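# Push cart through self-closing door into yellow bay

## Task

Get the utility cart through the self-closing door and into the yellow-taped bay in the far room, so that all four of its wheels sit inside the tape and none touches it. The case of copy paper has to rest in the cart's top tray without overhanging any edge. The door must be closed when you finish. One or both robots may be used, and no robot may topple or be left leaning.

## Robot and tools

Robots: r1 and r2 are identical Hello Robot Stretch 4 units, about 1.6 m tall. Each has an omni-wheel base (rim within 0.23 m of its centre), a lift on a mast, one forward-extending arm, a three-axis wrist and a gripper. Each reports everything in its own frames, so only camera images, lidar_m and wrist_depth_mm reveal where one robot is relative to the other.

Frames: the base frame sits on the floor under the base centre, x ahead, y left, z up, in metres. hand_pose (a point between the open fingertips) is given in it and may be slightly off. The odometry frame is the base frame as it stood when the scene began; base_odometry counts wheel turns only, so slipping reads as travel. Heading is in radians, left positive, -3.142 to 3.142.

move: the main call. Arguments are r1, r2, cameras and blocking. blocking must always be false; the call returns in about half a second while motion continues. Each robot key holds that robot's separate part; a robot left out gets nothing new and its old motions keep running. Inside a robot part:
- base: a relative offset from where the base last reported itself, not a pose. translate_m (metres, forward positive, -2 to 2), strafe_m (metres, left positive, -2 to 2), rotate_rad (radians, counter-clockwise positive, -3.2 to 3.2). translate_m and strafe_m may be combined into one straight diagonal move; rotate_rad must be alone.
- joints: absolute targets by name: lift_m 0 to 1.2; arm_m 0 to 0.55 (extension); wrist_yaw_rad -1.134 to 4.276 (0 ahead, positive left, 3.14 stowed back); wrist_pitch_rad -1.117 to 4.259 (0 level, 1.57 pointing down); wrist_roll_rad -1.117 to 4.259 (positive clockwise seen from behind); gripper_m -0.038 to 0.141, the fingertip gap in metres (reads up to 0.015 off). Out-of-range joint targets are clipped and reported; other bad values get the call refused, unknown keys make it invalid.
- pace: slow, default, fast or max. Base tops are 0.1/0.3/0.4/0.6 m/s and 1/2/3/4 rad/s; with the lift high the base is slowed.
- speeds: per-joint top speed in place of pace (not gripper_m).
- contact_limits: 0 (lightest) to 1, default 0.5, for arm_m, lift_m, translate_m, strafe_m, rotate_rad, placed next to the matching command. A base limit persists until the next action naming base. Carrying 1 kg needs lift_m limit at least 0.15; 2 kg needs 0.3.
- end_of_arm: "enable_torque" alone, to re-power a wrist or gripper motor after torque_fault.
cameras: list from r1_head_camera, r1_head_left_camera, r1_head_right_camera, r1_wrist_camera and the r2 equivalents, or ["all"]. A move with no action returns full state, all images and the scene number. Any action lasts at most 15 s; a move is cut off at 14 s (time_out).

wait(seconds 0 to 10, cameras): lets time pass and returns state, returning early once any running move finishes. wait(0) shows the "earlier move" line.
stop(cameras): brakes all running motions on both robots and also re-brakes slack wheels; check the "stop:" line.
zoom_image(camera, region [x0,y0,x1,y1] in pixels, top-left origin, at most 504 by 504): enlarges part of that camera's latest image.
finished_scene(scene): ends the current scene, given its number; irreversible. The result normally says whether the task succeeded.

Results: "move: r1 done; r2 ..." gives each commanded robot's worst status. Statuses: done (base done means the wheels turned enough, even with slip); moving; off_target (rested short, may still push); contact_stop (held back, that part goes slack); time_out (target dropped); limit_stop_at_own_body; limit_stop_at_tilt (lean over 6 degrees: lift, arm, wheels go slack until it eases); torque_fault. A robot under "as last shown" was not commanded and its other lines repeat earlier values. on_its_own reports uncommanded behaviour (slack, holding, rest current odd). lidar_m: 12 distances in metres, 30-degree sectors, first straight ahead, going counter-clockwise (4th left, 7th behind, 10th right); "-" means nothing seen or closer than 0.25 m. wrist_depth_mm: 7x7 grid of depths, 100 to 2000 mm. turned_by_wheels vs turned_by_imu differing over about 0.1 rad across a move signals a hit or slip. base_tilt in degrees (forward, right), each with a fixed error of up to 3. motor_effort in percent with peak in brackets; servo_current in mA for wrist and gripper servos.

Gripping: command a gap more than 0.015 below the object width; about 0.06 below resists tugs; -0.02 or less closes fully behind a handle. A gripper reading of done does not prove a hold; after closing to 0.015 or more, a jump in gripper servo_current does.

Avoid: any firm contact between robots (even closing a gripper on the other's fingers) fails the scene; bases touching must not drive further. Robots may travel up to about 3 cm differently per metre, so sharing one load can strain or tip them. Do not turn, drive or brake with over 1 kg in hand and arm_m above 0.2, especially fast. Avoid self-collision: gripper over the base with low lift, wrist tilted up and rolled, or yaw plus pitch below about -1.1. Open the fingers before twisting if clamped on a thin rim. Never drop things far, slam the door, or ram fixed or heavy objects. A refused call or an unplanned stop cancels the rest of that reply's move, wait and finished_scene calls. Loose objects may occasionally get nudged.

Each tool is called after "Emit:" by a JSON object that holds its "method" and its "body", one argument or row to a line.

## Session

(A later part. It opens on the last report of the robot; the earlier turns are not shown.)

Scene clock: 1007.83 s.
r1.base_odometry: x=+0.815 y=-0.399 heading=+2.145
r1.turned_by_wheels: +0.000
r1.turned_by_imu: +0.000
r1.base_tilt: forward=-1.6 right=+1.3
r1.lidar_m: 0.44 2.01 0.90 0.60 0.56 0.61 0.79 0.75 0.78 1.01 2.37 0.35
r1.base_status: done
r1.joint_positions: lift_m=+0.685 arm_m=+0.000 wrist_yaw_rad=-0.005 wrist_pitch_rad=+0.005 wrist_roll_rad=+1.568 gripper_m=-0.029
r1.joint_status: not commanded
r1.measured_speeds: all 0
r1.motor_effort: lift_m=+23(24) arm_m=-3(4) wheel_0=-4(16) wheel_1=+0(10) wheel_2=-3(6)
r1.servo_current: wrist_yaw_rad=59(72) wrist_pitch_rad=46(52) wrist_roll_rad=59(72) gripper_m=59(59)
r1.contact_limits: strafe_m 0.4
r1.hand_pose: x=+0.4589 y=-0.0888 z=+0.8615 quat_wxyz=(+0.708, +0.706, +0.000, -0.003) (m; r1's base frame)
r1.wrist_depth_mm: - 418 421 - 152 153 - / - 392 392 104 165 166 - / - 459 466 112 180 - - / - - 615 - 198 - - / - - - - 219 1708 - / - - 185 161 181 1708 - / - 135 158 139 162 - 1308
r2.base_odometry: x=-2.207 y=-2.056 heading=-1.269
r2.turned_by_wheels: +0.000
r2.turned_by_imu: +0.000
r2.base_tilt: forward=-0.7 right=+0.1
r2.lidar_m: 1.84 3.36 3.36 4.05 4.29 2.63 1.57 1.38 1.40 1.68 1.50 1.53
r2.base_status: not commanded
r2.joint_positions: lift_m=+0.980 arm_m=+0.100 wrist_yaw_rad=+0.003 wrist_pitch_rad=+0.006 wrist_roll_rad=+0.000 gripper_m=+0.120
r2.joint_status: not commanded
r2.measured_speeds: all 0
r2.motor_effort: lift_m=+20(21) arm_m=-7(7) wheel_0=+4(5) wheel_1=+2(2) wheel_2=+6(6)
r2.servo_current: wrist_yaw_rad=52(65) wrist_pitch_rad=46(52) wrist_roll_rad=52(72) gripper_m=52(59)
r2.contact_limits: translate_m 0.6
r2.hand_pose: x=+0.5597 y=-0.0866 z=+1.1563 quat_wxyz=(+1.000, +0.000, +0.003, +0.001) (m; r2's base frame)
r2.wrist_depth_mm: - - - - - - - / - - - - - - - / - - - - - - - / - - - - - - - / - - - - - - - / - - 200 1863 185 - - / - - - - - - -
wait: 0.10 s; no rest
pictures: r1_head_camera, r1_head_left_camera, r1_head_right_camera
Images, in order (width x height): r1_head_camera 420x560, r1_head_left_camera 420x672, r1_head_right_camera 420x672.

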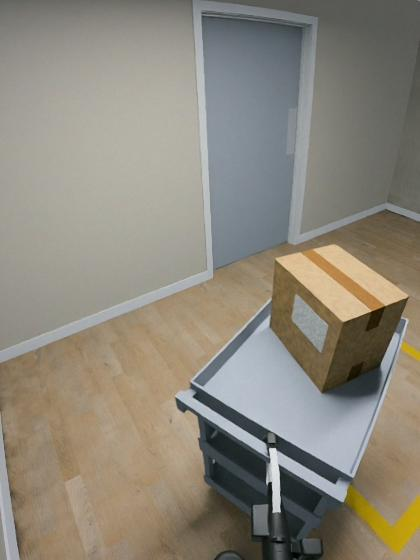

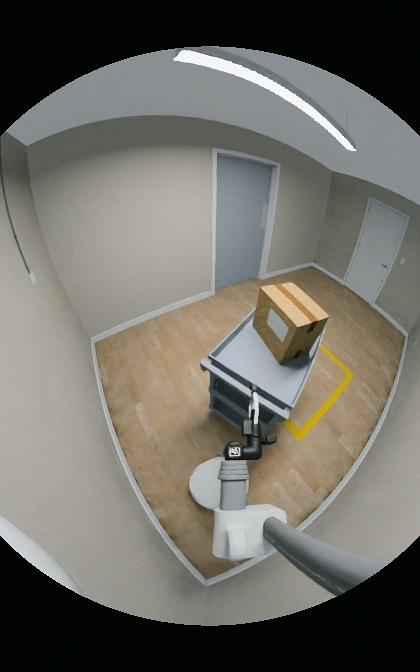

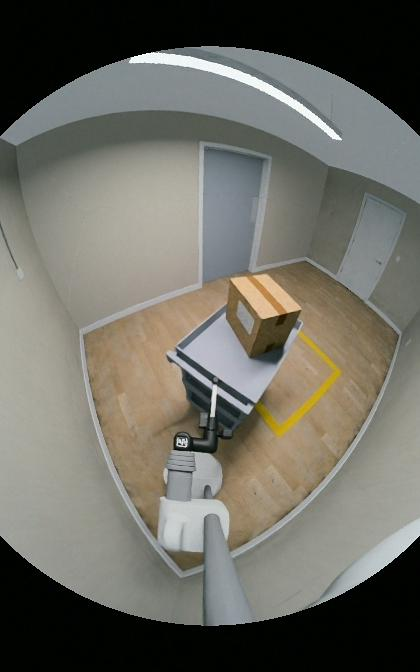

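Emit:
{"method": "move", "body": {
  "blocking": false,
  "r1": {"base":{"rotate_rad":-0.6},"pace":"slow","contact_limits":{"rotate_rad":0.6}}
}}

Emit:
{"method": "wait", "body": {
  "seconds": 3
}}

Emit:
{"method": "move", "body": {
  "blocking": false,
  "r1": {"base":{"strafe_m":0.38},"pace":"default","contact_limits":{"strafe_m":0.4}}
}}

Emit:
{"method": "wait", "body": {
  "seconds": 3
}}

Emit:
{"method": "move", "body": {
  "blocking": false,
  "r1": {"base":{"rotate_rad":-0.5},"pace":"slow","contact_limits":{"rotate_rad":0.6}}
}}

Emit:
{"method": "wait", "body": {
  "seconds": 3
}}

Emit:
{"method": "wait", "body": {
  "seconds": 0.1,
  "cameras": ["r1_head_left_camera","r1_head_right_camera","r1_head_camera"]
}}

Scene clock: 1018.17 s.
move: r1 moving
r1.base_odometry: x=+0.814 y=-0.399 heading=+2.021
r1.turned_by_wheels: -0.124
r1.turned_by_imu: -0.124
r1.base_tilt: forward=-1.5 right=+1.2
r1.lidar_m: 0.42 0.53 1.05 0.65 0.56 0.57 0.70 0.75 0.76 0.89 1.77 0.37
r1.base_status: rotate_rad moving
r1.joint_positions: lift_m=+0.685 arm_m=+0.000 wrist_yaw_rad=+0.006 wrist_pitch_rad=+0.005 wrist_roll_rad=+1.568 gripper_m=-0.029
r1.joint_status: not commanded
r1.measured_speeds: translate_m=+0.000 strafe_m=+0.001 rotate_rad=-0.485 lift_m=+0.000 arm_m=+0.000 wrist_yaw_rad=+0.015 wrist_pitch_rad=+0.000 wrist_roll_rad=+0.000
r1.motor_effort: lift_m=+23(24) arm_m=-2(2) wheel_0=+13(13) wheel_1=+6(8) wheel_2=+9(9)
r1.servo_current: wrist_yaw_rad=52(59) wrist_pitch_rad=46(52) wrist_roll_rad=39(65) gripper_m=59(59)
r1.contact_limits: rotate_rad 0.6
r1.hand_pose: x=+0.4598 y=-0.0857 z=+0.8615 quat_wxyz=(+0.708, +0.706, +0.004, +0.000) (m; r1's base frame)
r1.wrist_depth_mm: - 462 452 104 161 161 - / - 418 415 111 172 174 - / - 433 436 - 185 - - / - - 544 - 201 - - / - - - - 219 1756 - / - - - - 231 1756 - / - - 163 140 170 1430 1308
r2: as last shown
r2.lidar_m: 1.84 3.36 3.37 4.01 4.30 2.61 1.58 1.37 1.41 1.68 1.52 1.51
r2.servo_current: wrist_yaw_rad=46(52) wrist_pitch_rad=52(52) wrist_roll_rad=33(46) gripper_m=59(59)
r2.contact_limits: translate_m 0.6
r2.wrist_depth_mm: - - - - - - - / - - - - - - - / - - - - - - - / - - - - - - - / - - - - - - - / - - 201 1863 185 - - / - - - - - - -
pictures: none

Scene clock: 1019.50 s.
earlier move: r1 done
r1.base_odometry: x=+0.815 y=-0.399 heading=+1.545
r1.turned_by_wheels: -0.476
r1.turned_by_imu: -0.478
r1.base_tilt: forward=-1.6 right=+1.3
r1.lidar_m: 0.35 0.31 2.03 1.01 0.62 0.57 0.58 0.70 0.76 0.78 0.96 0.46
r1.base_status: done
r1.joint_positions: lift_m=+0.685 arm_m=+0.000 wrist_yaw_rad=+0.003 wrist_pitch_rad=+0.005 wrist_roll_rad=+1.568 gripper_m=-0.029
r1.joint_status: not commanded
r1.measured_speeds: all 0
r1.motor_effort: lift_m=+23(24) arm_m=-4(4) wheel_0=+3(13) wheel_1=+2(8) wheel_2=+1(11)
r1.servo_current: wrist_yaw_rad=52(72) wrist_pitch_rad=39(52) wrist_roll_rad=46(72) gripper_m=59(59)
r1.contact_limits: rotate_rad 0.6
r1.hand_pose: x=+0.4595 y=-0.0866 z=+0.8615 quat_wxyz=(+0.708, +0.706, +0.003, -0.001) (m; r1's base frame)
r1.wrist_depth_mm: - - - 236 - 1808 1205 / - - - - 294 300 301 / - - - - 271 1618 1255 / - - - 258 256 1921 - / - - 615 239 239 - - / - 459 439 183 230 - - / - 449 179 161 215 - -
r2.base_odometry: x=-2.207 y=-2.056 heading=-1.269
r2.turned_by_wheels: +0.000
r2.turned_by_imu: +0.000
r2.base_tilt: forward=-0.7 right=+0.1
r2.lidar_m: 1.84 3.36 3.37 4.02 4.31 2.63 1.55 1.39 1.41 1.70 1.50 1.52
r2.base_status: not commanded
r2.joint_positions: lift_m=+0.980 arm_m=+0.100 wrist_yaw_rad=+0.003 wrist_pitch_rad=+0.006 wrist_roll_rad=+0.000 gripper_m=+0.120
r2.joint_status: not commanded
r2.measured_speeds: all 0
r2.motor_effort: lift_m=+20(21) arm_m=-7(7) wheel_0=+5(5) wheel_1=+2(2) wheel_2=+6(6)
r2.servo_current: wrist_yaw_rad=39(59) wrist_pitch_rad=46(52) wrist_roll_rad=52(52) gripper_m=52(59)
r2.contact_limits: translate_m 0.6
r2.hand_pose: x=+0.5597 y=-0.0866 z=+1.1563 quat_wxyz=(+1.000, +0.000, +0.003, +0.001) (m; r2's base frame)
r2.wrist_depth_mm: - - - - - - - / - - - - - - - / - - - - - - - / - - - - - - - / - - - - - - - / - - 201 1863 186 - - / - - - - - - -
wait: 1.33 of 3 s (r1 has come to rest)
pictures: none

Scene clock: 1020.00 s.
move: r1 moving
r1.base_odometry: x=+0.779 y=-0.398 heading=+1.544
r1.turned_by_wheels: -0.001
r1.turned_by_imu: -0.001
r1.base_tilt: forward=-1.6 right=+1.3
r1.lidar_m: 0.33 0.32 1.98 0.96 0.61 0.55 0.56 0.71 0.77 0.80 1.00 0.45
r1.base_status: strafe_m moving
r1.joint_positions: lift_m=+0.685 arm_m=+0.000 wrist_yaw_rad=-0.003 wrist_pitch_rad=+0.005 wrist_roll_rad=+1.568 gripper_m=-0.029
r1.joint_status: not commanded
r1.measured_speeds: translate_m=+0.000 strafe_m=+0.140 rotate_rad=-0.002 lift_m=+0.000 arm_m=+0.000 wrist_yaw_rad=-0.029 wrist_pitch_rad=+0.000 wrist_roll_rad=+0.000
r1.motor_effort: lift_m=+23(24) arm_m=-4(4) wheel_0=-15(15) wheel_1=+7(10) wheel_2=-2(2)
r1.servo_current: wrist_yaw_rad=59(59) wrist_pitch_rad=39(52) wrist_roll_rad=46(65) gripper_m=52(59)
r1.contact_limits: strafe_m 0.4
r1.hand_pose: x=+0.4591 y=-0.0882 z=+0.8615 quat_wxyz=(+0.708, +0.706, +0.001, -0.003) (m; r1's base frame)
r1.wrist_depth_mm: - - - 240 - 1863 1205 / - - - - 298 304 303 / - - - - 274 1618 1229 / - - - 260 257 1921 - / - - 640 240 240 - - / - 462 201 183 227 - - / - 445 182 142 213 - -
r2: as last shown
r2.lidar_m: 1.84 3.36 3.37 4.01 4.31 2.62 1.57 1.40 1.40 1.69 1.50 1.51
r2.motor_effort: lift_m=+20(21) arm_m=-7(7) wheel_0=+4(5) wheel_1=+2(2) wheel_2=+6(6)
r2.servo_current: wrist_yaw_rad=46(65) wrist_pitch_rad=46(46) wrist_roll_rad=59(59) gripper_m=52(59)
r2.contact_limits: translate_m 0.6
r2.wrist_depth_mm: - - - - - - - / - - - - - - - / - - - - - - - / - - - - - - - / - - - - - - - / - - 200 1863 186 - - / - - - - - - -
pictures: none

Scene clock: 1022.10 s.
earlier move: r1 done
r1.base_odometry: x=+0.435 y=-0.389 heading=+1.545
r1.turned_by_wheels: +0.001
r1.turned_by_imu: +0.001
r1.base_tilt: forward=-1.6 right=+1.3
r1.lidar_m: 0.38 0.45 1.66 0.78 0.47 0.43 0.43 0.56 1.11 1.11 1.38 0.39
r1.base_status: done
r1.joint_positions: lift_m=+0.685 arm_m=+0.000 wrist_yaw_rad=-0.005 wrist_pitch_rad=+0.005 wrist_roll_rad=+1.568 gripper_m=-0.029
r1.joint_status: not commanded
r1.measured_speeds: all 0
r1.motor_effort: lift_m=+23(24) arm_m=+4(4) wheel_0=-2(16) wheel_1=+0(10) wheel_2=-3(7)
r1.servo_current: wrist_yaw_rad=59(72) wrist_pitch_rad=46(52) wrist_roll_rad=52(72) gripper_m=52(59)
r1.contact_limits: strafe_m 0.4
r1.hand_pose: x=+0.4588 y=-0.0890 z=+0.8615 quat_wxyz=(+0.708, +0.706, +0.000, -0.004) (m; r1's base frame)
r1.wrist_depth_mm: - - - 153 209 239 1078 / - - - - 213 1661 - / - - 517 216 219 - - / - 459 455 163 223 - - / - 535 508 167 228 - - / - - 554 182 231 - - / - - 178 160 238 - -
r2.base_odometry: x=-2.207 y=-2.056 heading=-1.269
r2.turned_by_wheels: +0.000
r2.turned_by_imu: +0.000
r2.base_tilt: forward=-0.7 right=+0.1
r2.lidar_m: 1.83 3.36 3.38 4.01 4.28 2.64 1.58 1.38 1.39 1.69 1.51 1.52
r2.base_status: not commanded
r2.joint_positions: lift_m=+0.980 arm_m=+0.100 wrist_yaw_rad=+0.003 wrist_pitch_rad=+0.006 wrist_roll_rad=+0.000 gripper_m=+0.120
r2.joint_status: not commanded
r2.measured_speeds: all 0
r2.motor_effort: lift_m=+20(21) arm_m=-7(7) wheel_0=+5(5) wheel_1=+2(2) wheel_2=+6(6)
r2.servo_current: wrist_yaw_rad=39(65) wrist_pitch_rad=46(52) wrist_roll_rad=59(59) gripper_m=46(59)
r2.contact_limits: translate_m 0.6
r2.hand_pose: x=+0.5597 y=-0.0866 z=+1.1563 quat_wxyz=(+1.000, +0.000, +0.003, +0.001) (m; r2's base frame)
r2.wrist_depth_mm: - - - - - - - / - - - - - - - / - - - - - - - / - - - - - - - / - - - - - - - / - - 201 1808 185 - - / - - - - - - -
wait: 2.10 of 3 s (r1 has come to rest)
pictures: none

Scene clock: 1022.60 s.
move: r1 moving
r1.base_odometry: x=+0.435 y=-0.389 heading=+1.421
r1.turned_by_wheels: -0.124
r1.turned_by_imu: -0.124
r1.base_tilt: forward=-1.6 right=+1.3
r1.lidar_m: 0.40 0.42 1.67 0.93 0.50 0.42 0.43 0.52 0.92 1.11 1.30 0.44
r1.base_status: rotate_rad moving
r1.joint_positions: lift_m=+0.685 arm_m=+0.000 wrist_yaw_rad=+0.006 wrist_pitch_rad=+0.005 wrist_roll_rad=+1.568 gripper_m=-0.029
r1.joint_status: not commanded
r1.measured_speeds: translate_m=+0.002 strafe_m=+0.001 rotate_rad=-0.483 lift_m=+0.000 arm_m=+0.000 wrist_yaw_rad=+0.022 wrist_pitch_rad=+0.000 wrist_roll_rad=+0.000
r1.motor_effort: lift_m=+24(24) arm_m=+1(4) wheel_0=+10(10) wheel_1=+6(7) wheel_2=+10(10)
r1.servo_current: wrist_yaw_rad=65(65) wrist_pitch_rad=52(52) wrist_roll_rad=52(65) gripper_m=59(59)
r1.contact_limits: rotate_rad 0.6
r1.hand_pose: x=+0.4599 y=-0.0855 z=+0.8615 quat_wxyz=(+0.708, +0.706, +0.004, +0.001) (m; r1's base frame)
r1.wrist_depth_mm: - - - 160 218 236 235 / - - - 218 221 1661 - / - - 564 224 224 - - / - 480 455 224 226 - - / - 508 484 229 229 - - / - - 525 178 232 - - / - - 178 146 236 - -
r2: as last shown
r2.lidar_m: 1.82 3.35 3.39 4.02 4.28 2.64 1.57 1.38 1.38 1.65 1.52 1.51
r2.motor_effort: lift_m=+20(21) arm_m=-7(7) wheel_0=+4(5) wheel_1=+2(2) wheel_2=+6(6)
r2.servo_current: wrist_yaw_rad=46(59) wrist_pitch_rad=39(52) wrist_roll_rad=59(59) gripper_m=52(52)
r2.contact_limits: translate_m 0.6
r2.wrist_depth_mm: - - - - - - - / - - - - - - - / - - - - - - - / - - - - - - - / - - - - - - - / - - 201 1863 185 - - / - - - - - - -
pictures: none

Scene clock: 1023.80 s.
earlier move: r1 done
r1.base_odometry: x=+0.435 y=-0.389 heading=+1.045
r1.turned_by_wheels: -0.376
r1.turned_by_imu: -0.377
r1.base_tilt: forward=-1.6 right=+1.2
r1.lidar_m: 0.27 0.26 1.81 1.67 0.74 0.46 0.41 0.43 0.59 1.09 1.13 0.45
r1.base_status: done
r1.joint_positions: lift_m=+0.685 arm_m=+0.000 wrist_yaw_rad=-0.002 wrist_pitch_rad=+0.005 wrist_roll_rad=+1.568 gripper_m=-0.029
r1.joint_status: not commanded
r1.measured_speeds: all 0
r1.motor_effort: lift_m=+23(24) arm_m=+1(4) wheel_0=+1(12) wheel_1=+2(7) wheel_2=-2(13)
r1.servo_current: wrist_yaw_rad=65(65) wrist_pitch_rad=52(59) wrist_roll_rad=33(72) gripper_m=52(65)
r1.contact_limits: rotate_rad 0.6
r1.hand_pose: x=+0.4591 y=-0.0881 z=+0.8615 quat_wxyz=(+0.708, +0.706, +0.001, -0.003) (m; r1's base frame)
r1.wrist_depth_mm: - - - - - 1576 1205 / - - - 281 - 1756 1229 / - - - - 330 340 343 / - - - - 290 1863 1229 / - - - 254 253 1756 - / - - - 183 229 1921 - / - 496 182 153 203 - -
r2.base_odometry: x=-2.207 y=-2.056 heading=-1.269
r2.turned_by_wheels: +0.000
r2.turned_by_imu: +0.000
r2.base_tilt: forward=-0.7 right=+0.1
r2.lidar_m: 1.84 3.37 3.39 4.04 4.30 2.61 1.57 1.38 1.38 1.66 1.51 1.49
r2.base_status: not commanded
r2.joint_positions: lift_m=+0.980 arm_m=+0.100 wrist_yaw_rad=+0.003 wrist_pitch_rad=+0.006 wrist_roll_rad=+0.000 gripper_m=+0.120
r2.joint_status: not commanded
r2.measured_speeds: all 0
r2.motor_effort: lift_m=+20(21) arm_m=-7(7) wheel_0=+4(5) wheel_1=+2(2) wheel_2=+6(6)
r2.servo_current: wrist_yaw_rad=52(59) wrist_pitch_rad=52(52) wrist_roll_rad=39(59) gripper_m=52(52)
r2.contact_limits: translate_m 0.6
r2.hand_pose: x=+0.5597 y=-0.0866 z=+1.1563 quat_wxyz=(+1.000, +0.000, +0.003, +0.001) (m; r2's base frame)
r2.wrist_depth_mm: - - - - - - - / - - - - - - - / - - - - - - - / - - - - - - - / - - - - - - - / - - 200 1921 185 - - / - - - - - - -
wait: 1.20 of 3 s (r1 has come to rest)
pictures: none

Scene clock: 1023.90 s.
r1.base_odometry: x=+0.435 y=-0.389 heading=+1.045
r1.turned_by_wheels: +0.000
r1.turned_by_imu: +0.000
r1.base_tilt: forward=-1.6 right=+1.3
r1.lidar_m: 0.26 0.26 1.80 1.65 0.74 0.46 0.40 0.43 0.57 1.09 1.12 0.47
r1.base_status: done
r1.joint_positions: lift_m=+0.685 arm_m=+0.000 wrist_yaw_rad=-0.002 wrist_pitch_rad=+0.005 wrist_roll_rad=+1.568 gripper_m=-0.029
r1.joint_status: not commanded
r1.measured_speeds: all 0
r1.motor_effort: lift_m=+23(24) arm_m=+3(4) wheel_0=+1(12) wheel_1=+2(7) wheel_2=-2(13)
r1.servo_current: wrist_yaw_rad=39(65) wrist_pitch_rad=39(59) wrist_roll_rad=39(72) gripper_m=59(65)
r1.contact_limits: rotate_rad 0.6
r1.hand_pose: x=+0.4591 y=-0.0881 z=+0.8615 quat_wxyz=(+0.708, +0.706, +0.001, -0.003) (m; r1's base frame)
r1.wrist_depth_mm: - - - - - 1537 1205 / - - - 279 - 1708 1205 / - - - - 329 340 340 / - - - - 291 1863 1229 / - - - 253 255 1808 - / - - - 183 231 1863 - / - 492 182 153 203 - -
r2.base_odometry: x=-2.207 y=-2.056 heading=-1.269
r2.turned_by_wheels: +0.000
r2.turned_by_imu: +0.000
r2.base_tilt: forward=-0.7 right=+0.1
r2.lidar_m: 1.84 3.35 3.38 4.06 4.30 2.64 1.60 1.39 1.37 1.70 1.50 1.51
r2.base_status: not commanded
r2.joint_positions: lift_m=+0.980 arm_m=+0.100 wrist_yaw_rad=+0.003 wrist_pitch_rad=+0.006 wrist_roll_rad=+0.000 gripper_m=+0.120
r2.joint_status: not commanded
r2.measured_speeds: all 0
r2.motor_effort: lift_m=+20(21) arm_m=-7(7) wheel_0=+4(5) wheel_1=+2(2) wheel_2=+6(6)
r2.servo_current: wrist_yaw_rad=52(59) wrist_pitch_rad=52(52) wrist_roll_rad=52(59) gripper_m=46(52)
r2.contact_limits: translate_m 0.6
r2.hand_pose: x=+0.5597 y=-0.0866 z=+1.1563 quat_wxyz=(+1.000, +0.000, +0.003, +0.001) (m; r2's base frame)
r2.wrist_depth_mm: - - - - - - - / - - - - - - - / - - - - - - - / - - - - - - - / - - - - - - - / - - 202 1808 186 - - / - - - - - - -
wait: 0.10 s; no rest
pictures: r1_head_camera, r1_head_left_camera, r1_head_right_camera
Images, in order (width x height): r1_head_camera 420x560, r1_head_left_camera 420x672, r1_head_right_camera 420x672.

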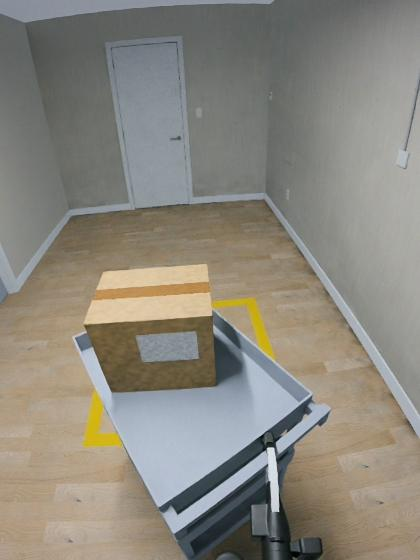

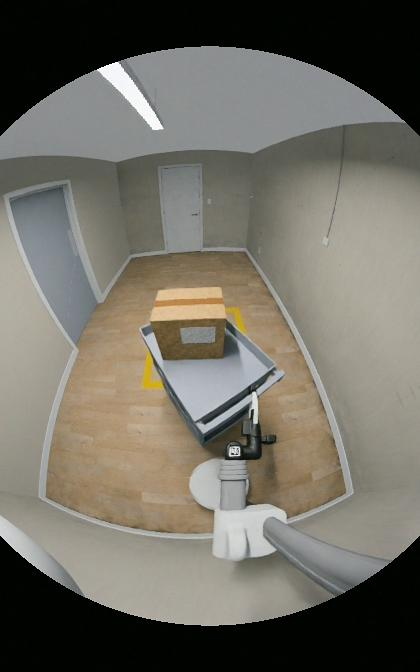

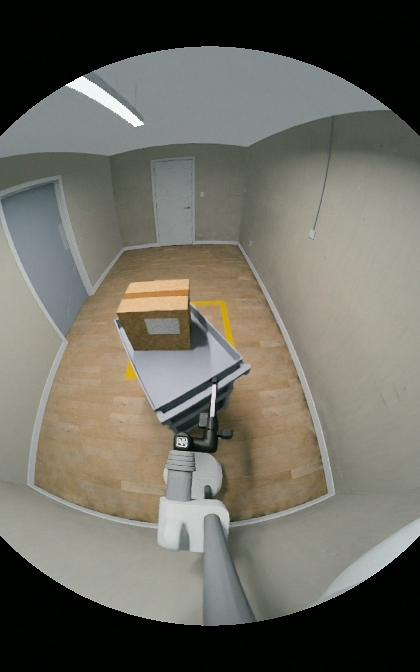

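Emit:
{"method": "move", "body": {
  "blocking": false,
  "r1": {"base":{"strafe_m":0.62},"pace":"default","contact_limits":{"strafe_m":0.4}}
}}

Emit:
{"method": "wait", "body": {
  "seconds": 4
}}

Emit:
{"method": "move", "body": {
  "blocking": false,
  "r1": {"base":{"rotate_rad":-0.35},"pace":"slow","contact_limits":{"rotate_rad":0.6}}
}}

Emit:
{"method": "wait", "body": {
  "seconds": 3
}}

Emit:
{"method": "wait", "body": {
  "seconds": 0.1,
  "cameras": ["r1_head_left_camera","r1_head_right_camera","r1_head_camera"]
}}

Scene clock: 1037.93 s.
move: r1 moving
r1.base_odometry: x=+0.404 y=-0.371 heading=+1.044
r1.turned_by_wheels: -0.001
r1.turned_by_imu: -0.001
r1.base_tilt: forward=-1.6 right=+1.3
r1.lidar_m: 0.28 0.27 1.76 1.62 0.74 0.48 0.44 0.45 0.58 1.13 1.17 0.49
r1.base_status: strafe_m moving
r1.joint_positions: lift_m=+0.685 arm_m=+0.000 wrist_yaw_rad=-0.004 wrist_pitch_rad=+0.005 wrist_roll_rad=+1.568 gripper_m=-0.029
r1.joint_status: not commanded
r1.measured_speeds: translate_m=+0.001 strafe_m=+0.141 rotate_rad=-0.004 lift_m=+0.000 arm_m=+0.000 wrist_yaw_rad=+0.000 wrist_pitch_rad=+0.000 wrist_roll_rad=+0.000
r1.motor_effort: lift_m=+23(23) arm_m=+4(4) wheel_0=-14(15) wheel_1=+8(9) wheel_2=+1(2)
r1.servo_current: wrist_yaw_rad=46(59) wrist_pitch_rad=46(52) wrist_roll_rad=39(59) gripper_m=46(59)
r1.contact_limits: strafe_m 0.4
r1.hand_pose: x=+0.4589 y=-0.0886 z=+0.8615 quat_wxyz=(+0.708, +0.706, +0.000, -0.003) (m; r1's base frame)
r1.wrist_depth_mm: - - - - - 1499 1182 / - - - 274 - 1708 1255 / - - - 239 330 334 336 / - - - - 281 1863 1255 / - - - 252 251 1708 - / - - 200 184 229 - - / - 424 404 153 205 - -
r2: as last shown
r2.lidar_m: 1.86 3.34 3.39 4.02 4.28 2.63 1.59 1.38 1.40 1.69 1.50 1.52
r2.motor_effort: lift_m=+20(21) arm_m=-7(7) wheel_0=+4(4) wheel_1=+2(2) wheel_2=+5(6)
r2.servo_current: wrist_yaw_rad=39(59) wrist_pitch_rad=39(52) wrist_roll_rad=46(59) gripper_m=39(52)
r2.contact_limits: translate_m 0.6
r2.wrist_depth_mm: - - - - - - - / - - - - - - - / - - - - - - - / - - - - - - - / - - - - - - - / - - 201 1863 185 - - / - - - - - - -
pictures: none

Scene clock: 1040.83 s.
earlier move: r1 done
r1.base_odometry: x=-0.101 y=-0.078 heading=+1.045
r1.turned_by_wheels: +0.000
r1.turned_by_imu: +0.002
r1.base_tilt: forward=-1.6 right=+1.2
r1.lidar_m: 0.42 0.46 1.14 1.05 0.86 0.56 0.49 0.50 0.67 1.46 1.75 0.39
r1.base_status: done
r1.joint_positions: lift_m=+0.685 arm_m=+0.000 wrist_yaw_rad=-0.003 wrist_pitch_rad=+0.005 wrist_roll_rad=+1.568 gripper_m=-0.029
r1.joint_status: not commanded
r1.measured_speeds: all 0
r1.motor_effort: lift_m=+24(24) arm_m=+4(4) wheel_0=-1(18) wheel_1=-1(11) wheel_2=+0(6)
r1.servo_current: wrist_yaw_rad=52(78) wrist_pitch_rad=46(59) wrist_roll_rad=59(65) gripper_m=52(59)
r1.contact_limits: strafe_m 0.4
r1.hand_pose: x=+0.4590 y=-0.0882 z=+0.8615 quat_wxyz=(+0.708, +0.706, +0.001, -0.003) (m; r1's base frame)
r1.wrist_depth_mm: - - - 148 204 1430 1182 / - - - 151 209 - - / - 539 500 156 216 - - / - 455 452 160 221 - - / - - 517 165 227 - - / - - 569 182 232 - - / - - 178 161 241 - -
r2.base_odometry: x=-2.207 y=-2.056 heading=-1.269
r2.turned_by_wheels: +0.000
r2.turned_by_imu: +0.000
r2.base_tilt: forward=-0.7 right=+0.0
r2.lidar_m: 1.85 3.34 3.36 4.04 4.30 2.63 1.58 1.39 1.38 1.67 1.51 1.52
r2.base_status: not commanded
r2.joint_positions: lift_m=+0.980 arm_m=+0.100 wrist_yaw_rad=+0.003 wrist_pitch_rad=+0.006 wrist_roll_rad=+0.000 gripper_m=+0.120
r2.joint_status: not commanded
r2.measured_speeds: all 0
r2.motor_effort: lift_m=+20(21) arm_m=-7(7) wheel_0=+4(5) wheel_1=+2(2) wheel_2=+6(6)
r2.servo_current: wrist_yaw_rad=46(59) wrist_pitch_rad=46(52) wrist_roll_rad=46(59) gripper_m=46(59)
r2.contact_limits: translate_m 0.6
r2.hand_pose: x=+0.5597 y=-0.0866 z=+1.1563 quat_wxyz=(+1.000, +0.000, +0.003, +0.001) (m; r2's base frame)
r2.wrist_depth_mm: - - - - - - - / - - - - - - - / - - - - - - - / - - - - - - - / - - - - - - - / - - 201 1921 186 - - / - - - - - - -
wait: 2.90 of 4 s (r1 has come to rest)
pictures: none

Scene clock: 1041.33 s.
move: r1 moving
r1.base_odometry: x=-0.101 y=-0.078 heading=+0.920
r1.turned_by_wheels: -0.124
r1.turned_by_imu: -0.125
r1.base_tilt: forward=-1.6 right=+1.3
r1.lidar_m: 0.38 0.43 1.22 1.04 1.01 0.57 0.50 0.50 0.60 1.09 1.73 0.43
r1.base_status: rotate_rad moving
r1.joint_positions: lift_m=+0.685 arm_m=+0.000 wrist_yaw_rad=+0.006 wrist_pitch_rad=+0.005 wrist_roll_rad=+1.568 gripper_m=-0.029
r1.joint_status: not commanded
r1.measured_speeds: translate_m=+0.001 strafe_m=-0.001 rotate_rad=-0.491 lift_m=+0.000 arm_m=+0.000 wrist_yaw_rad=+0.004 wrist_pitch_rad=+0.000 wrist_roll_rad=+0.000
r1.motor_effort: lift_m=+23(24) arm_m=+1(4) wheel_0=+12(13) wheel_1=+6(6) wheel_2=+11(12)
r1.servo_current: wrist_yaw_rad=52(65) wrist_pitch_rad=52(52) wrist_roll_rad=39(72) gripper_m=59(59)
r1.contact_limits: rotate_rad 0.6
r1.hand_pose: x=+0.4599 y=-0.0856 z=+0.8615 quat_wxyz=(+0.708, +0.706, +0.004, +0.001) (m; r1's base frame)
r1.wrist_depth_mm: - - - 157 216 223 230 / - - - 217 219 1464 - / - - 559 220 223 - - / - 469 455 165 225 - - / - 512 488 227 230 - - / - - 530 178 233 - - / - - 178 147 236 - -
r2: as last shown
r2.base_tilt: forward=-0.6 right=+0.1
r2.lidar_m: 1.81 3.36 3.38 4.02 4.27 2.63 1.59 1.38 1.41 1.70 1.50 1.51
r2.motor_effort: lift_m=+21(21) arm_m=-7(7) wheel_0=+4(5) wheel_1=+2(2) wheel_2=+6(6)
r2.servo_current: wrist_yaw_rad=46(52) wrist_pitch_rad=46(52) wrist_roll_rad=46(52) gripper_m=46(59)
r2.contact_limits: translate_m 0.6
r2.wrist_depth_mm: - - - - - - - / - - - - - - - / - - - - - - - / - - - - - - - / - - - - - - - / - - 200 1863 186 - - / - - - - - - -
pictures: none

Scene clock: 1042.33 s.
earlier move: r1 done
r1.base_odometry: x=-0.102 y=-0.078 heading=+0.695
r1.turned_by_wheels: -0.225
r1.turned_by_imu: -0.226
r1.base_tilt: forward=-1.6 right=+1.3
r1.lidar_m: 0.34 0.32 1.41 1.08 1.04 0.72 0.52 0.49 0.54 0.79 1.70 0.45
r1.base_status: done
r1.joint_positions: lift_m=+0.685 arm_m=+0.000 wrist_yaw_rad=+0.004 wrist_pitch_rad=+0.005 wrist_roll_rad=+1.568 gripper_m=-0.029
r1.joint_status: not commanded
r1.measured_speeds: all 0
r1.motor_effort: lift_m=+24(24) arm_m=-4(4) wheel_0=+4(13) wheel_1=+4(7) wheel_2=+0(13)
r1.servo_current: wrist_yaw_rad=52(65) wrist_pitch_rad=39(52) wrist_roll_rad=46(72) gripper_m=52(59)
r1.contact_limits: rotate_rad 0.6
r1.hand_pose: x=+0.4597 y=-0.0862 z=+0.8615 quat_wxyz=(+0.708, +0.706, +0.003, +0.000) (m; r1's base frame)
r1.wrist_depth_mm: - - - 220 - 1576 1205 / - - - 212 282 290 290 / - - - 264 264 1863 1229 / - - - 254 251 1863 - / - - 574 236 242 - - / - 452 445 183 230 - - / - 459 179 161 219 - -
r2.base_odometry: x=-2.207 y=-2.056 heading=-1.269
r2.turned_by_wheels: +0.000
r2.turned_by_imu: +0.000
r2.base_tilt: forward=-0.7 right=+0.0
r2.lidar_m: 1.83 3.36 3.39 4.03 4.30 2.64 1.57 1.40 1.39 1.64 1.51 1.52
r2.base_status: not commanded
r2.joint_positions: lift_m=+0.980 arm_m=+0.100 wrist_yaw_rad=+0.003 wrist_pitch_rad=+0.006 wrist_roll_rad=+0.000 gripper_m=+0.120
r2.joint_status: not commanded
r2.measured_speeds: all 0
r2.motor_effort: lift_m=+21(21) arm_m=-7(7) wheel_0=+4(5) wheel_1=+2(2) wheel_2=+6(6)
r2.servo_current: wrist_yaw_rad=46(59) wrist_pitch_rad=46(52) wrist_roll_rad=46(65) gripper_m=52(59)
r2.contact_limits: translate_m 0.6
r2.hand_pose: x=+0.5597 y=-0.0866 z=+1.1563 quat_wxyz=(+1.000, +0.000, +0.003, +0.001) (m; r2's base frame)
r2.wrist_depth_mm: - - - - - - - / - - - - - - - / - - - - - - - / - - - - - - - / - - - - - - - / - - 200 1863 185 - - / - - - - - - -
wait: 1.00 of 3 s (r1 has come to rest)
pictures: none

Scene clock: 1042.43 s.
r1.base_odometry: x=-0.102 y=-0.078 heading=+0.695
r1.turned_by_wheels: +0.000
r1.turned_by_imu: +0.000
r1.base_tilt: forward=-1.6 right=+1.3
r1.lidar_m: 0.34 0.34 1.43 1.08 1.03 0.70 0.54 0.48 0.53 0.82 1.71 0.46
r1.base_status: done
r1.joint_positions: lift_m=+0.685 arm_m=+0.000 wrist_yaw_rad=+0.004 wrist_pitch_rad=+0.005 wrist_roll_rad=+1.568 gripper_m=-0.029
r1.joint_status: not commanded
r1.measured_speeds: all 0
r1.motor_effort: lift_m=+23(24) arm_m=-4(4) wheel_0=+4(13) wheel_1=+4(7) wheel_2=+0(13)
r1.servo_current: wrist_yaw_rad=46(65) wrist_pitch_rad=52(52) wrist_roll_rad=59(72) gripper_m=46(59)
r1.contact_limits: rotate_rad 0.6
r1.hand_pose: x=+0.4597 y=-0.0862 z=+0.8615 quat_wxyz=(+0.708, +0.706, +0.003, +0.000) (m; r1's base frame)
r1.wrist_depth_mm: - - - 221 - 1618 1229 / - - - 211 282 290 296 / - - - 264 265 1808 1229 / - - - 254 254 1863 - / - - 569 236 241 - - / - 452 442 182 231 - - / - 459 178 161 217 - -
r2.base_odometry: x=-2.207 y=-2.056 heading=-1.269
r2.turned_by_wheels: +0.000
r2.turned_by_imu: +0.000
r2.base_tilt: forward=-0.7 right=+0.1
r2.lidar_m: 1.83 3.35 3.36 4.03 4.31 2.63 1.57 1.39 1.40 1.67 1.51 1.52
r2.base_status: not commanded
r2.joint_positions: lift_m=+0.980 arm_m=+0.100 wrist_yaw_rad=+0.003 wrist_pitch_rad=+0.006 wrist_roll_rad=+0.000 gripper_m=+0.120
r2.joint_status: not commanded
r2.measured_speeds: all 0
r2.motor_effort: lift_m=+20(21) arm_m=-7(7) wheel_0=+4(5) wheel_1=+1(2) wheel_2=+6(6)
r2.servo_current: wrist_yaw_rad=46(59) wrist_pitch_rad=46(52) wrist_roll_rad=26(65) gripper_m=52(59)
r2.contact_limits: translate_m 0.6
r2.hand_pose: x=+0.5597 y=-0.0866 z=+1.1563 quat_wxyz=(+1.000, +0.000, +0.003, +0.001) (m; r2's base frame)
r2.wrist_depth_mm: - - - - - - - / - - - - - - - / - - - - - - - / - - - - - - - / - - - - - - - / - - 201 1808 186 - - / - - - - - - -
wait: 0.10 s; no rest
pictures: r1_head_camera, r1_head_left_camera, r1_head_right_camera
Images, in order (width x height): r1_head_camera 420x560, r1_head_left_camera 420x672, r1_head_right_camera 420x672.

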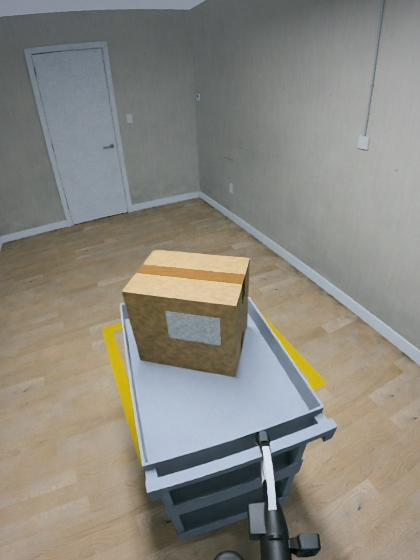

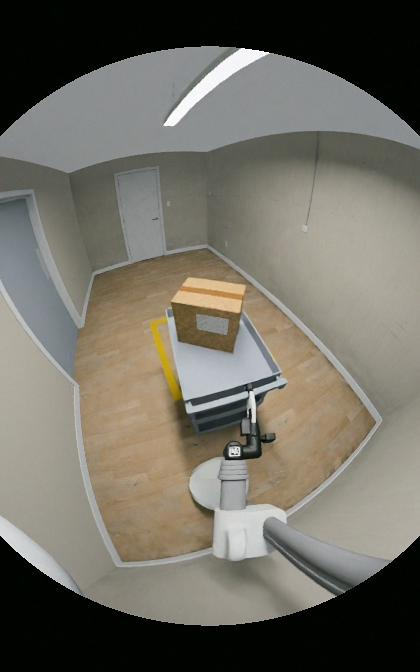

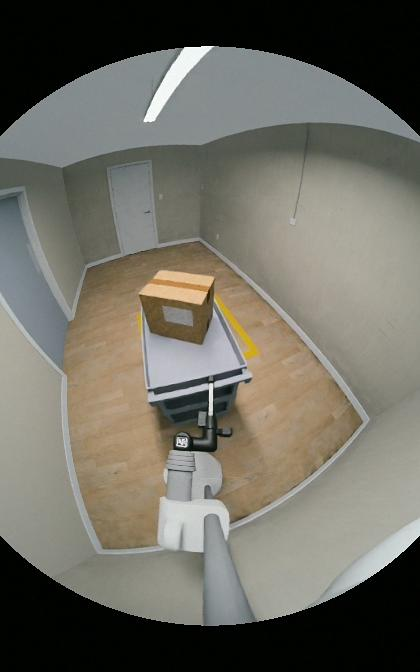

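Emit:
{"method": "move", "body": {
  "blocking": false,
  "r1": {"base":{"rotate_rad":0.15}}
}}

Emit:
{"method": "wait", "body": {
  "seconds": 3,
  "cameras": ["r1_head_camera","r1_head_left_camera","r1_head_right_camera"]
}}

Scene clock: 1075.37 s.
move: r1 moving
r1.base_odometry: x=-0.101 y=-0.078 heading=+0.843
r1.turned_by_wheels: +0.147
r1.turned_by_imu: +0.147
r1.base_tilt: forward=-1.5 right=+1.3
r1.lidar_m: 0.36 0.37 1.31 1.06 1.04 0.62 0.51 0.50 0.59 0.97 1.72 0.44
r1.base_status: rotate_rad moving
r1.joint_positions: lift_m=+0.685 arm_m=+0.000 wrist_yaw_rad=-0.008 wrist_pitch_rad=+0.005 wrist_roll_rad=+1.568 gripper_m=-0.029
r1.joint_status: not commanded
r1.measured_speeds: translate_m=+0.003 strafe_m=+0.000 rotate_rad=+0.146 lift_m=+0.000 arm_m=+0.000 wrist_yaw_rad=+0.123 wrist_pitch_rad=+0.000 wrist_roll_rad=+0.000
r1.motor_effort: lift_m=+23(24) arm_m=+1(4) wheel_0=-7(14) wheel_1=-1(8) wheel_2=-5(12)
r1.servo_current: wrist_yaw_rad=59(85) wrist_pitch_rad=46(52) wrist_roll_rad=46(59) gripper_m=52(59)
r1.hand_pose: x=+0.4586 y=-0.0897 z=+0.8615 quat_wxyz=(+0.708, +0.706, -0.001, -0.004) (m; r1's base frame)
r1.wrist_depth_mm: - - - 197 264 272 1229 / - - - 193 257 289 290 / - - - 248 248 1863 - / - - 640 243 243 - - / - 488 469 177 236 - - / - 477 200 176 229 - - / - 512 182 167 222 - -
r2: as last shown
r2.base_tilt: forward=-0.6 right=+0.0
r2.lidar_m: 1.83 3.35 3.37 4.04 4.29 2.62 1.57 1.39 1.38 1.67 1.52 1.52
r2.motor_effort: lift_m=+20(21) arm_m=-7(7) wheel_0=+4(5) wheel_1=+2(2) wheel_2=+5(6)
r2.servo_current: wrist_yaw_rad=46(52) wrist_pitch_rad=52(52) wrist_roll_rad=46(59) gripper_m=52(59)
r2.contact_limits: translate_m 0.6
r2.wrist_depth_mm: - - - - - - - / - - - - - - - / - - - - - - - / - - - - - - - / - - - - - - - / - - 200 1808 185 - - / - - - - - - -
pictures: none

Scene clock: 1075.83 s.
earlier move: r1 done
r1.base_odometry: x=-0.101 y=-0.078 heading=+0.845
r1.turned_by_wheels: +0.002
r1.turned_by_imu: +0.002
r1.base_tilt: forward=-1.6 right=+1.3
r1.lidar_m: 0.38 0.38 1.27 1.04 1.05 0.63 0.51 0.50 0.58 0.98 1.72 0.42
r1.base_status: done
r1.joint_positions: lift_m=+0.685 arm_m=+0.000 wrist_yaw_rad=+0.001 wrist_pitch_rad=+0.005 wrist_roll_rad=+1.568 gripper_m=-0.029
r1.joint_status: not commanded
r1.measured_speeds: all 0
r1.motor_effort: lift_m=+23(24) arm_m=-1(4) wheel_0=-3(14) wheel_1=-1(8) wheel_2=+1(12)
r1.servo_current: wrist_yaw_rad=52(85) wrist_pitch_rad=39(52) wrist_roll_rad=52(65) gripper_m=52(59)
r1.hand_pose: x=+0.4594 y=-0.0871 z=+0.8615 quat_wxyz=(+0.708, +0.706, +0.002, -0.001) (m; r1's base frame)
r1.wrist_depth_mm: - - - 180 241 249 252 / - - - 240 240 1618 1182 / - - - 238 237 1618 - / - - 539 235 236 - - / - 466 462 233 234 - - / - 517 480 178 232 - - / - - 182 158 229 - -
r2.base_odometry: x=-2.207 y=-2.056 heading=-1.269
r2.turned_by_wheels: +0.000
r2.turned_by_imu: +0.000
r2.base_tilt: forward=-0.7 right=+0.0
r2.lidar_m: 1.84 3.35 3.37 4.00 4.30 2.65 1.58 1.38 1.40 1.72 1.52 1.52
r2.base_status: not commanded
r2.joint_positions: lift_m=+0.980 arm_m=+0.100 wrist_yaw_rad=+0.003 wrist_pitch_rad=+0.006 wrist_roll_rad=+0.000 gripper_m=+0.120
r2.joint_status: not commanded
r2.measured_speeds: all 0
r2.motor_effort: lift_m=+20(21) arm_m=-7(7) wheel_0=+4(5) wheel_1=+2(2) wheel_2=+6(6)
r2.servo_current: wrist_yaw_rad=59(59) wrist_pitch_rad=39(52) wrist_roll_rad=46(59) gripper_m=46(59)
r2.contact_limits: translate_m 0.6
r2.hand_pose: x=+0.5597 y=-0.0866 z=+1.1563 quat_wxyz=(+1.000, +0.000, +0.003, +0.001) (m; r2's base frame)
r2.wrist_depth_mm: - - - - - - - / - - - - - - - / - - - - - - - / - - - - - - - / - - - - - - - / - - 201 1863 186 - - / - - - - - - -
wait: 0.47 of 3 s (r1 has come to rest)
pictures: r1_head_camera, r1_head_left_camera, r1_head_right_camera
Images, in order (width x height): r1_head_camera 420x560, r1_head_left_camera 420x672, r1_head_right_camera 420x672.

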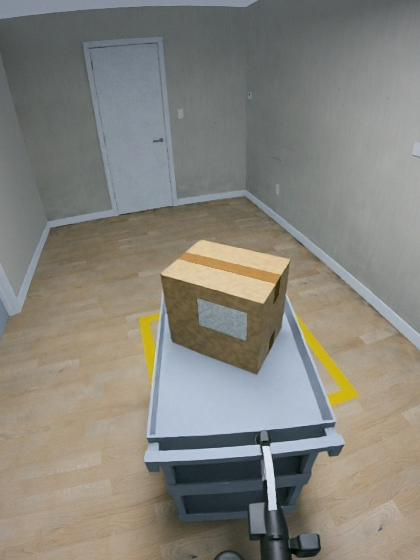

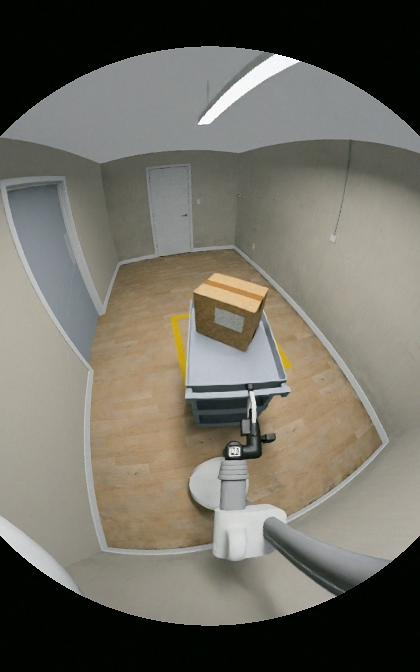

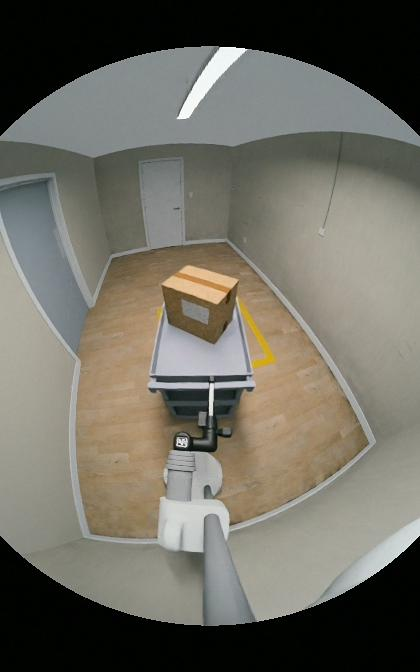

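Emit:
{"method": "move", "body": {
  "blocking": false,
  "r1": {"base":{"translate_m":0.45},"contact_limits":{"translate_m":0.6}}
}}

Emit:
{"method": "wait", "body": {
  "seconds": 5
}}

Emit:
{"method": "move", "body": {
  "blocking": false,
  "r1": {"base":{"strafe_m":-0.14},"contact_limits":{"strafe_m":0.6}}
}}

Emit:
{"method": "wait", "body": {
  "seconds": 5
}}

Emit:
{"method": "move", "body": {
  "blocking": false,
  "r1": {"base":{"rotate_rad":0.2}}
}}

Emit:
{"method": "wait", "body": {
  "seconds": 3,
  "cameras": ["r1_head_camera","r1_head_left_camera","r1_head_right_camera"]
}}

Scene clock: 1099.90 s.
move: r1 moving
r1.base_odometry: x=-0.081 y=-0.055 heading=+0.845
r1.turned_by_wheels: +0.000
r1.turned_by_imu: +0.000
r1.base_tilt: forward=-1.6 right=+1.2
r1.lidar_m: 0.36 0.38 1.30 1.06 1.06 0.64 0.53 0.53 0.62 1.03 1.70 0.43
r1.base_status: translate_m moving
r1.joint_positions: lift_m=+0.685 arm_m=+0.000 wrist_yaw_rad=+0.001 wrist_pitch_rad=+0.005 wrist_roll_rad=+1.568 gripper_m=-0.029
r1.joint_status: not commanded
r1.measured_speeds: translate_m=+0.122 strafe_m=+0.002 rotate_rad=-0.009 lift_m=+0.000 arm_m=+0.000 wrist_yaw_rad=-0.004 wrist_pitch_rad=+0.000 wrist_roll_rad=+0.000
r1.motor_effort: lift_m=+23(24) arm_m=+4(4) wheel_0=+9(10) wheel_1=+6(6) wheel_2=-11(11)
r1.servo_current: wrist_yaw_rad=46(65) wrist_pitch_rad=39(46) wrist_roll_rad=52(65) gripper_m=52(59)
r1.contact_limits: translate_m 0.6
r1.hand_pose: x=+0.4593 y=-0.0871 z=+0.8615 quat_wxyz=(+0.708, +0.706, +0.002, -0.001) (m; r1's base frame)
r1.wrist_depth_mm: - - - 189 253 1464 262 / - - - 248 249 1464 1118 / - - - 243 243 1863 - / - - 585 237 239 - - / - 462 466 176 236 - - / - 500 469 178 230 - - / - - 179 157 225 - -
r2: as last shown
r2.base_tilt: forward=-0.7 right=+0.1
r2.lidar_m: 1.83 3.35 3.39 4.03 4.29 2.62 1.59 1.38 1.38 1.67 1.51 1.53
r2.motor_effort: lift_m=+21(21) arm_m=-7(7) wheel_0=+4(5) wheel_1=+2(2) wheel_2=+5(6)
r2.servo_current: wrist_yaw_rad=46(52) wrist_pitch_rad=46(46) wrist_roll_rad=59(59) gripper_m=46(52)
r2.contact_limits: translate_m 0.6
r2.wrist_depth_mm: - - - - - - - / - - - - - - - / - - - - - - - / - - - - - - - / - - - - - - - / - - 201 1863 185 - - / - - - - - - -
pictures: none

Scene clock: 1102.40 s.
earlier move: r1 done
r1.base_odometry: x=+0.197 y=+0.259 heading=+0.846
r1.turned_by_wheels: +0.000
r1.turned_by_imu: +0.000
r1.base_tilt: forward=-1.6 right=+1.2
r1.lidar_m: 0.31 0.32 1.44 1.21 1.19 1.13 0.92 0.94 1.07 1.57 1.56 0.48
r1.base_status: done
r1.joint_positions: lift_m=+0.685 arm_m=+0.000 wrist_yaw_rad=+0.004 wrist_pitch_rad=+0.005 wrist_roll_rad=+1.568 gripper_m=-0.029
r1.joint_status: not commanded
r1.measured_speeds: all 0
r1.motor_effort: lift_m=+23(24) arm_m=-4(4) wheel_0=+3(10) wheel_1=+2(8) wheel_2=+1(16)
r1.servo_current: wrist_yaw_rad=39(72) wrist_pitch_rad=46(52) wrist_roll_rad=33(65) gripper_m=52(59)
r1.contact_limits: translate_m 0.6
r1.hand_pose: x=+0.4596 y=-0.0863 z=+0.8615 quat_wxyz=(+0.708, +0.706, +0.003, +0.000) (m; r1's base frame)
r1.wrist_depth_mm: - - - 233 - 1708 1205 / - - - 220 294 303 306 / - - - - 271 1708 1229 / - - - 257 256 1863 - / - - 603 239 241 - - / - 452 439 175 229 - - / - 449 179 143 215 - -
r2.base_odometry: x=-2.207 y=-2.056 heading=-1.269
r2.turned_by_wheels: +0.000
r2.turned_by_imu: +0.000
r2.base_tilt: forward=-0.6 right=+0.1
r2.lidar_m: 1.83 3.34 3.36 4.04 4.30 2.60 1.56 1.40 1.39 1.69 1.52 1.52
r2.base_status: not commanded
r2.joint_positions: lift_m=+0.980 arm_m=+0.100 wrist_yaw_rad=+0.003 wrist_pitch_rad=+0.006 wrist_roll_rad=+0.000 gripper_m=+0.120
r2.joint_status: not commanded
r2.measured_speeds: all 0
r2.motor_effort: lift_m=+20(21) arm_m=-7(7) wheel_0=+4(5) wheel_1=+2(2) wheel_2=+6(6)
r2.servo_current: wrist_yaw_rad=46(65) wrist_pitch_rad=46(52) wrist_roll_rad=39(59) gripper_m=52(59)
r2.contact_limits: translate_m 0.6
r2.hand_pose: x=+0.5597 y=-0.0866 z=+1.1563 quat_wxyz=(+1.000, +0.000, +0.003, +0.001) (m; r2's base frame)
r2.wrist_depth_mm: - - - - - - - / - - - - - - - / - - - - - - - / - - - - - - - / - - - - - - - / - - 201 1808 185 - - / - - - - - - -
wait: 2.50 of 5 s (r1 has come to rest)
pictures: none

Scene clock: 1102.90 s.
move: r1 moving
r1.base_odometry: x=+0.224 y=+0.235 heading=+0.847
r1.turned_by_wheels: +0.001
r1.turned_by_imu: +0.001
r1.base_tilt: forward=-1.6 right=+1.2
r1.lidar_m: 0.33 0.30 1.47 1.21 1.22 1.10 0.92 0.91 1.05 1.53 1.55 0.44
r1.base_status: strafe_m moving
r1.joint_positions: lift_m=+0.685 arm_m=+0.000 wrist_yaw_rad=+0.006 wrist_pitch_rad=+0.005 wrist_roll_rad=+1.568 gripper_m=-0.029
r1.joint_status: not commanded
r1.measured_speeds: translate_m=-0.001 strafe_m=-0.140 rotate_rad=+0.005 lift_m=+0.000 arm_m=+0.000 wrist_yaw_rad=+0.000 wrist_pitch_rad=+0.000 wrist_roll_rad=+0.000
r1.motor_effort: lift_m=+23(24) arm_m=-4(4) wheel_0=+15(16) wheel_1=-9(9) wheel_2=+3(4)
r1.servo_current: wrist_yaw_rad=39(78) wrist_pitch_rad=46(52) wrist_roll_rad=46(72) gripper_m=52(59)
r1.contact_limits: strafe_m 0.6
r1.hand_pose: x=+0.4598 y=-0.0857 z=+0.8615 quat_wxyz=(+0.708, +0.706, +0.004, +0.000) (m; r1's base frame)
r1.wrist_depth_mm: - - - 237 - 1708 1205 / - - - 225 297 304 306 / - - - - 278 1618 1229 / - - - 262 259 1808 - / - - 654 240 242 - - / - 473 442 177 231 - - / - 445 177 156 213 - -
r2: as last shown
r2.base_tilt: forward=-0.7 right=+0.1
r2.lidar_m: 1.83 3.37 3.36 4.03 4.29 2.62 1.60 1.38 1.39 1.70 1.51 1.50
r2.motor_effort: lift_m=+21(21) arm_m=-7(7) wheel_0=+5(5) wheel_1=+2(2) wheel_2=+6(6)
r2.servo_current: wrist_yaw_rad=52(52) wrist_pitch_rad=46(52) wrist_roll_rad=59(59) gripper_m=52(52)
r2.contact_limits: translate_m 0.6
pictures: none

Scene clock: 1104.10 s.
earlier move: r1 done
r1.base_odometry: x=+0.302 y=+0.166 heading=+0.846
r1.turned_by_wheels: +0.000
r1.turned_by_imu: -0.001
r1.base_tilt: forward=-1.6 right=+1.3
r1.lidar_m: 0.27 0.26 1.59 1.33 1.31 1.08 0.89 0.88 1.01 1.44 1.43 0.47
r1.base_status: done
r1.joint_positions: lift_m=+0.685 arm_m=+0.000 wrist_yaw_rad=+0.003 wrist_pitch_rad=+0.005 wrist_roll_rad=+1.568 gripper_m=-0.029
r1.joint_status: not commanded
r1.measured_speeds: all 0
r1.motor_effort: lift_m=+24(24) arm_m=-4(4) wheel_0=+3(17) wheel_1=+1(10) wheel_2=+2(5)
r1.servo_current: wrist_yaw_rad=46(78) wrist_pitch_rad=39(52) wrist_roll_rad=65(72) gripper_m=59(59)
r1.contact_limits: strafe_m 0.6
r1.hand_pose: x=+0.4596 y=-0.0866 z=+0.8615 quat_wxyz=(+0.708, +0.706, +0.003, -0.001) (m; r1's base frame)
r1.wrist_depth_mm: - - - - - 1618 1229 / - - - 253 - 1756 1205 / - - - - 315 330 330 / - - - - 273 1756 1308 / - - - 249 251 1921 - / - - 580 184 231 - - / - 421 179 158 208 - -
r2.base_odometry: x=-2.207 y=-2.056 heading=-1.269
r2.turned_by_wheels: +0.000
r2.turned_by_imu: +0.000
r2.base_tilt: forward=-0.7 right=+0.1
r2.lidar_m: 1.85 3.35 3.33 4.04 4.30 2.62 1.57 1.37 1.40 1.71 1.50 1.53
r2.base_status: not commanded
r2.joint_positions: lift_m=+0.980 arm_m=+0.100 wrist_yaw_rad=+0.003 wrist_pitch_rad=+0.006 wrist_roll_rad=+0.000 gripper_m=+0.120
r2.joint_status: not commanded
r2.measured_speeds: all 0
r2.motor_effort: lift_m=+21(21) arm_m=-7(7) wheel_0=+4(5) wheel_1=+2(2) wheel_2=+6(6)
r2.servo_current: wrist_yaw_rad=46(59) wrist_pitch_rad=52(52) wrist_roll_rad=39(59) gripper_m=52(59)
r2.contact_limits: translate_m 0.6
r2.hand_pose: x=+0.5597 y=-0.0866 z=+1.1563 quat_wxyz=(+1.000, +0.000, +0.003, +0.001) (m; r2's base frame)
r2.wrist_depth_mm: - - - - - - - / - - - - - - - / - - - - - - - / - - - - - - - / - - - - - - - / - - 200 1808 186 - - / - - - - - - -
wait: 1.20 of 5 s (r1 has come to rest)
pictures: none

Scene clock: 1104.60 s.
move: r1 moving
r1.base_odometry: x=+0.302 y=+0.166 heading=+1.028
r1.turned_by_wheels: +0.181
r1.turned_by_imu: +0.181
r1.base_tilt: forward=-1.6 right=+1.3
r1.lidar_m: 0.32 0.31 1.44 1.32 1.33 1.00 0.88 0.86 1.13 1.44 1.46 0.43
r1.base_status: rotate_rad moving
r1.joint_positions: lift_m=+0.685 arm_m=+0.000 wrist_yaw_rad=-0.016 wrist_pitch_rad=+0.005 wrist_roll_rad=+1.568 gripper_m=-0.029
r1.joint_status: not commanded
r1.measured_speeds: translate_m=+0.004 strafe_m=+0.002 rotate_rad=+0.308 lift_m=+0.000 arm_m=+0.000 wrist_yaw_rad=+0.000 wrist_pitch_rad=+0.000 wrist_roll_rad=+0.000
r1.motor_effort: lift_m=+23(24) arm_m=+4(4) wheel_0=-10(15) wheel_1=+0(8) wheel_2=-13(15)
r1.servo_current: wrist_yaw_rad=98(111) wrist_pitch_rad=46(52) wrist_roll_rad=65(65) gripper_m=52(59)
r1.hand_pose: x=+0.4578 y=-0.0921 z=+0.8615 quat_wxyz=(+0.708, +0.706, -0.004, -0.007) (m; r1's base frame)
r1.wrist_depth_mm: - - - 242 - 1756 1205 / - - - 228 306 306 309 / - - - - 279 1661 1229 / - - - 259 257 1756 - / - - - 237 242 - - / - 477 185 171 180 - - / - 433 439 142 211 - -
r2: as last shown
r2.lidar_m: 1.81 3.34 3.37 4.07 4.28 2.65 1.57 1.38 1.38 1.69 1.51 1.52
r2.motor_effort: lift_m=+20(21) arm_m=-7(7) wheel_0=+4(5) wheel_1=+2(2) wheel_2=+6(6)
r2.servo_current: wrist_yaw_rad=46(65) wrist_pitch_rad=52(52) wrist_roll_rad=52(52) gripper_m=59(59)
r2.contact_limits: translate_m 0.6
r2.wrist_depth_mm: - - - - - - - / - - - - - - - / - - - - - - - / - - - - - - - / - - - - - - - / - - 202 1808 185 - - / - - - - - - -
pictures: none

Scene clock: 1105.37 s.
earlier move: r1 done
r1.base_odometry: x=+0.302 y=+0.166 heading=+1.046
r1.turned_by_wheels: +0.019
r1.turned_by_imu: +0.019
r1.base_tilt: forward=-1.6 right=+1.2
r1.lidar_m: 0.34 0.35 1.45 1.32 1.34 0.97 0.88 0.88 1.16 1.45 1.48 0.47
r1.base_status: done
r1.joint_positions: lift_m=+0.685 arm_m=+0.000 wrist_yaw_rad=+0.003 wrist_pitch_rad=+0.005 wrist_roll_rad=+1.568 gripper_m=-0.029
r1.joint_status: not commanded
r1.measured_speeds: all 0
r1.motor_effort: lift_m=+24(24) arm_m=-4(4) wheel_0=+2(15) wheel_1=-1(8) wheel_2=+1(15)
r1.servo_current: wrist_yaw_rad=26(111) wrist_pitch_rad=52(52) wrist_roll_rad=59(65) gripper_m=59(59)
r1.hand_pose: x=+0.4596 y=-0.0866 z=+0.8615 quat_wxyz=(+0.708, +0.706, +0.003, -0.001) (m; r1's base frame)
r1.wrist_depth_mm: - - - 219 - 1708 1255 / - - - - 281 287 291 / - - - - 263 1708 1229 / - - - 252 251 1863 - / - - 539 235 241 - - / - 455 449 176 230 - - / - 466 179 162 218 - -
r2.base_odometry: x=-2.207 y=-2.056 heading=-1.269
r2.turned_by_wheels: +0.000
r2.turned_by_imu: +0.000
r2.base_tilt: forward=-0.7 right=+0.1
r2.lidar_m: 1.84 3.36 3.38 4.05 4.28 2.61 1.60 1.37 1.38 1.67 1.51 1.52
r2.base_status: not commanded
r2.joint_positions: lift_m=+0.980 arm_m=+0.100 wrist_yaw_rad=+0.003 wrist_pitch_rad=+0.006 wrist_roll_rad=+0.000 gripper_m=+0.120
r2.joint_status: not commanded
r2.measured_speeds: all 0
r2.motor_effort: lift_m=+21(21) arm_m=-7(7) wheel_0=+4(5) wheel_1=+2(2) wheel_2=+6(6)
r2.servo_current: wrist_yaw_rad=33(65) wrist_pitch_rad=46(52) wrist_roll_rad=39(52) gripper_m=52(59)
r2.contact_limits: translate_m 0.6
r2.hand_pose: x=+0.5597 y=-0.0866 z=+1.1563 quat_wxyz=(+1.000, +0.000, +0.003, +0.001) (m; r2's base frame)
r2.wrist_depth_mm: - - - - - - - / - - - - - - - / - - - - - - - / - - - - - - - / - - - - - - - / - - 201 1921 186 - - / - - - - - - -
wait: 0.77 of 3 s (r1 has come to rest)
pictures: r1_head_camera, r1_head_left_camera, r1_head_right_camera
Images, in order (width x height): r1_head_camera 420x560, r1_head_left_camera 420x672, r1_head_right_camera 420x672.

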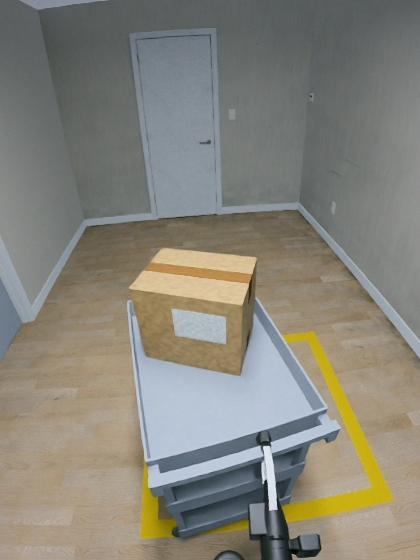

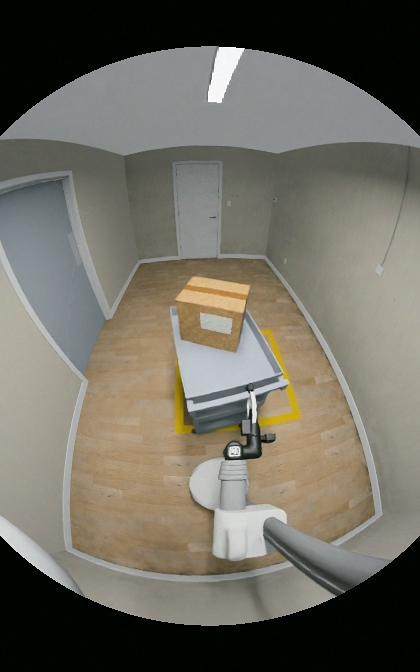

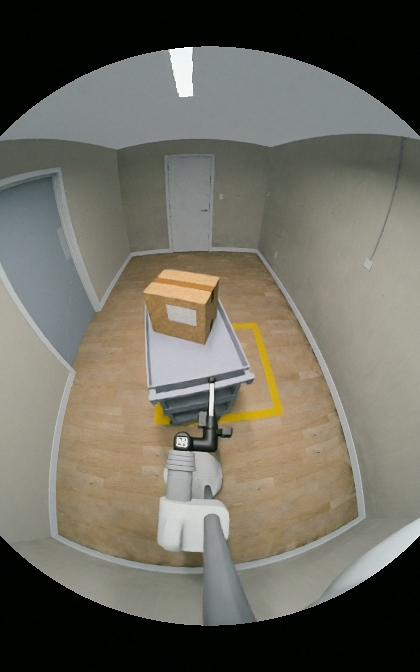

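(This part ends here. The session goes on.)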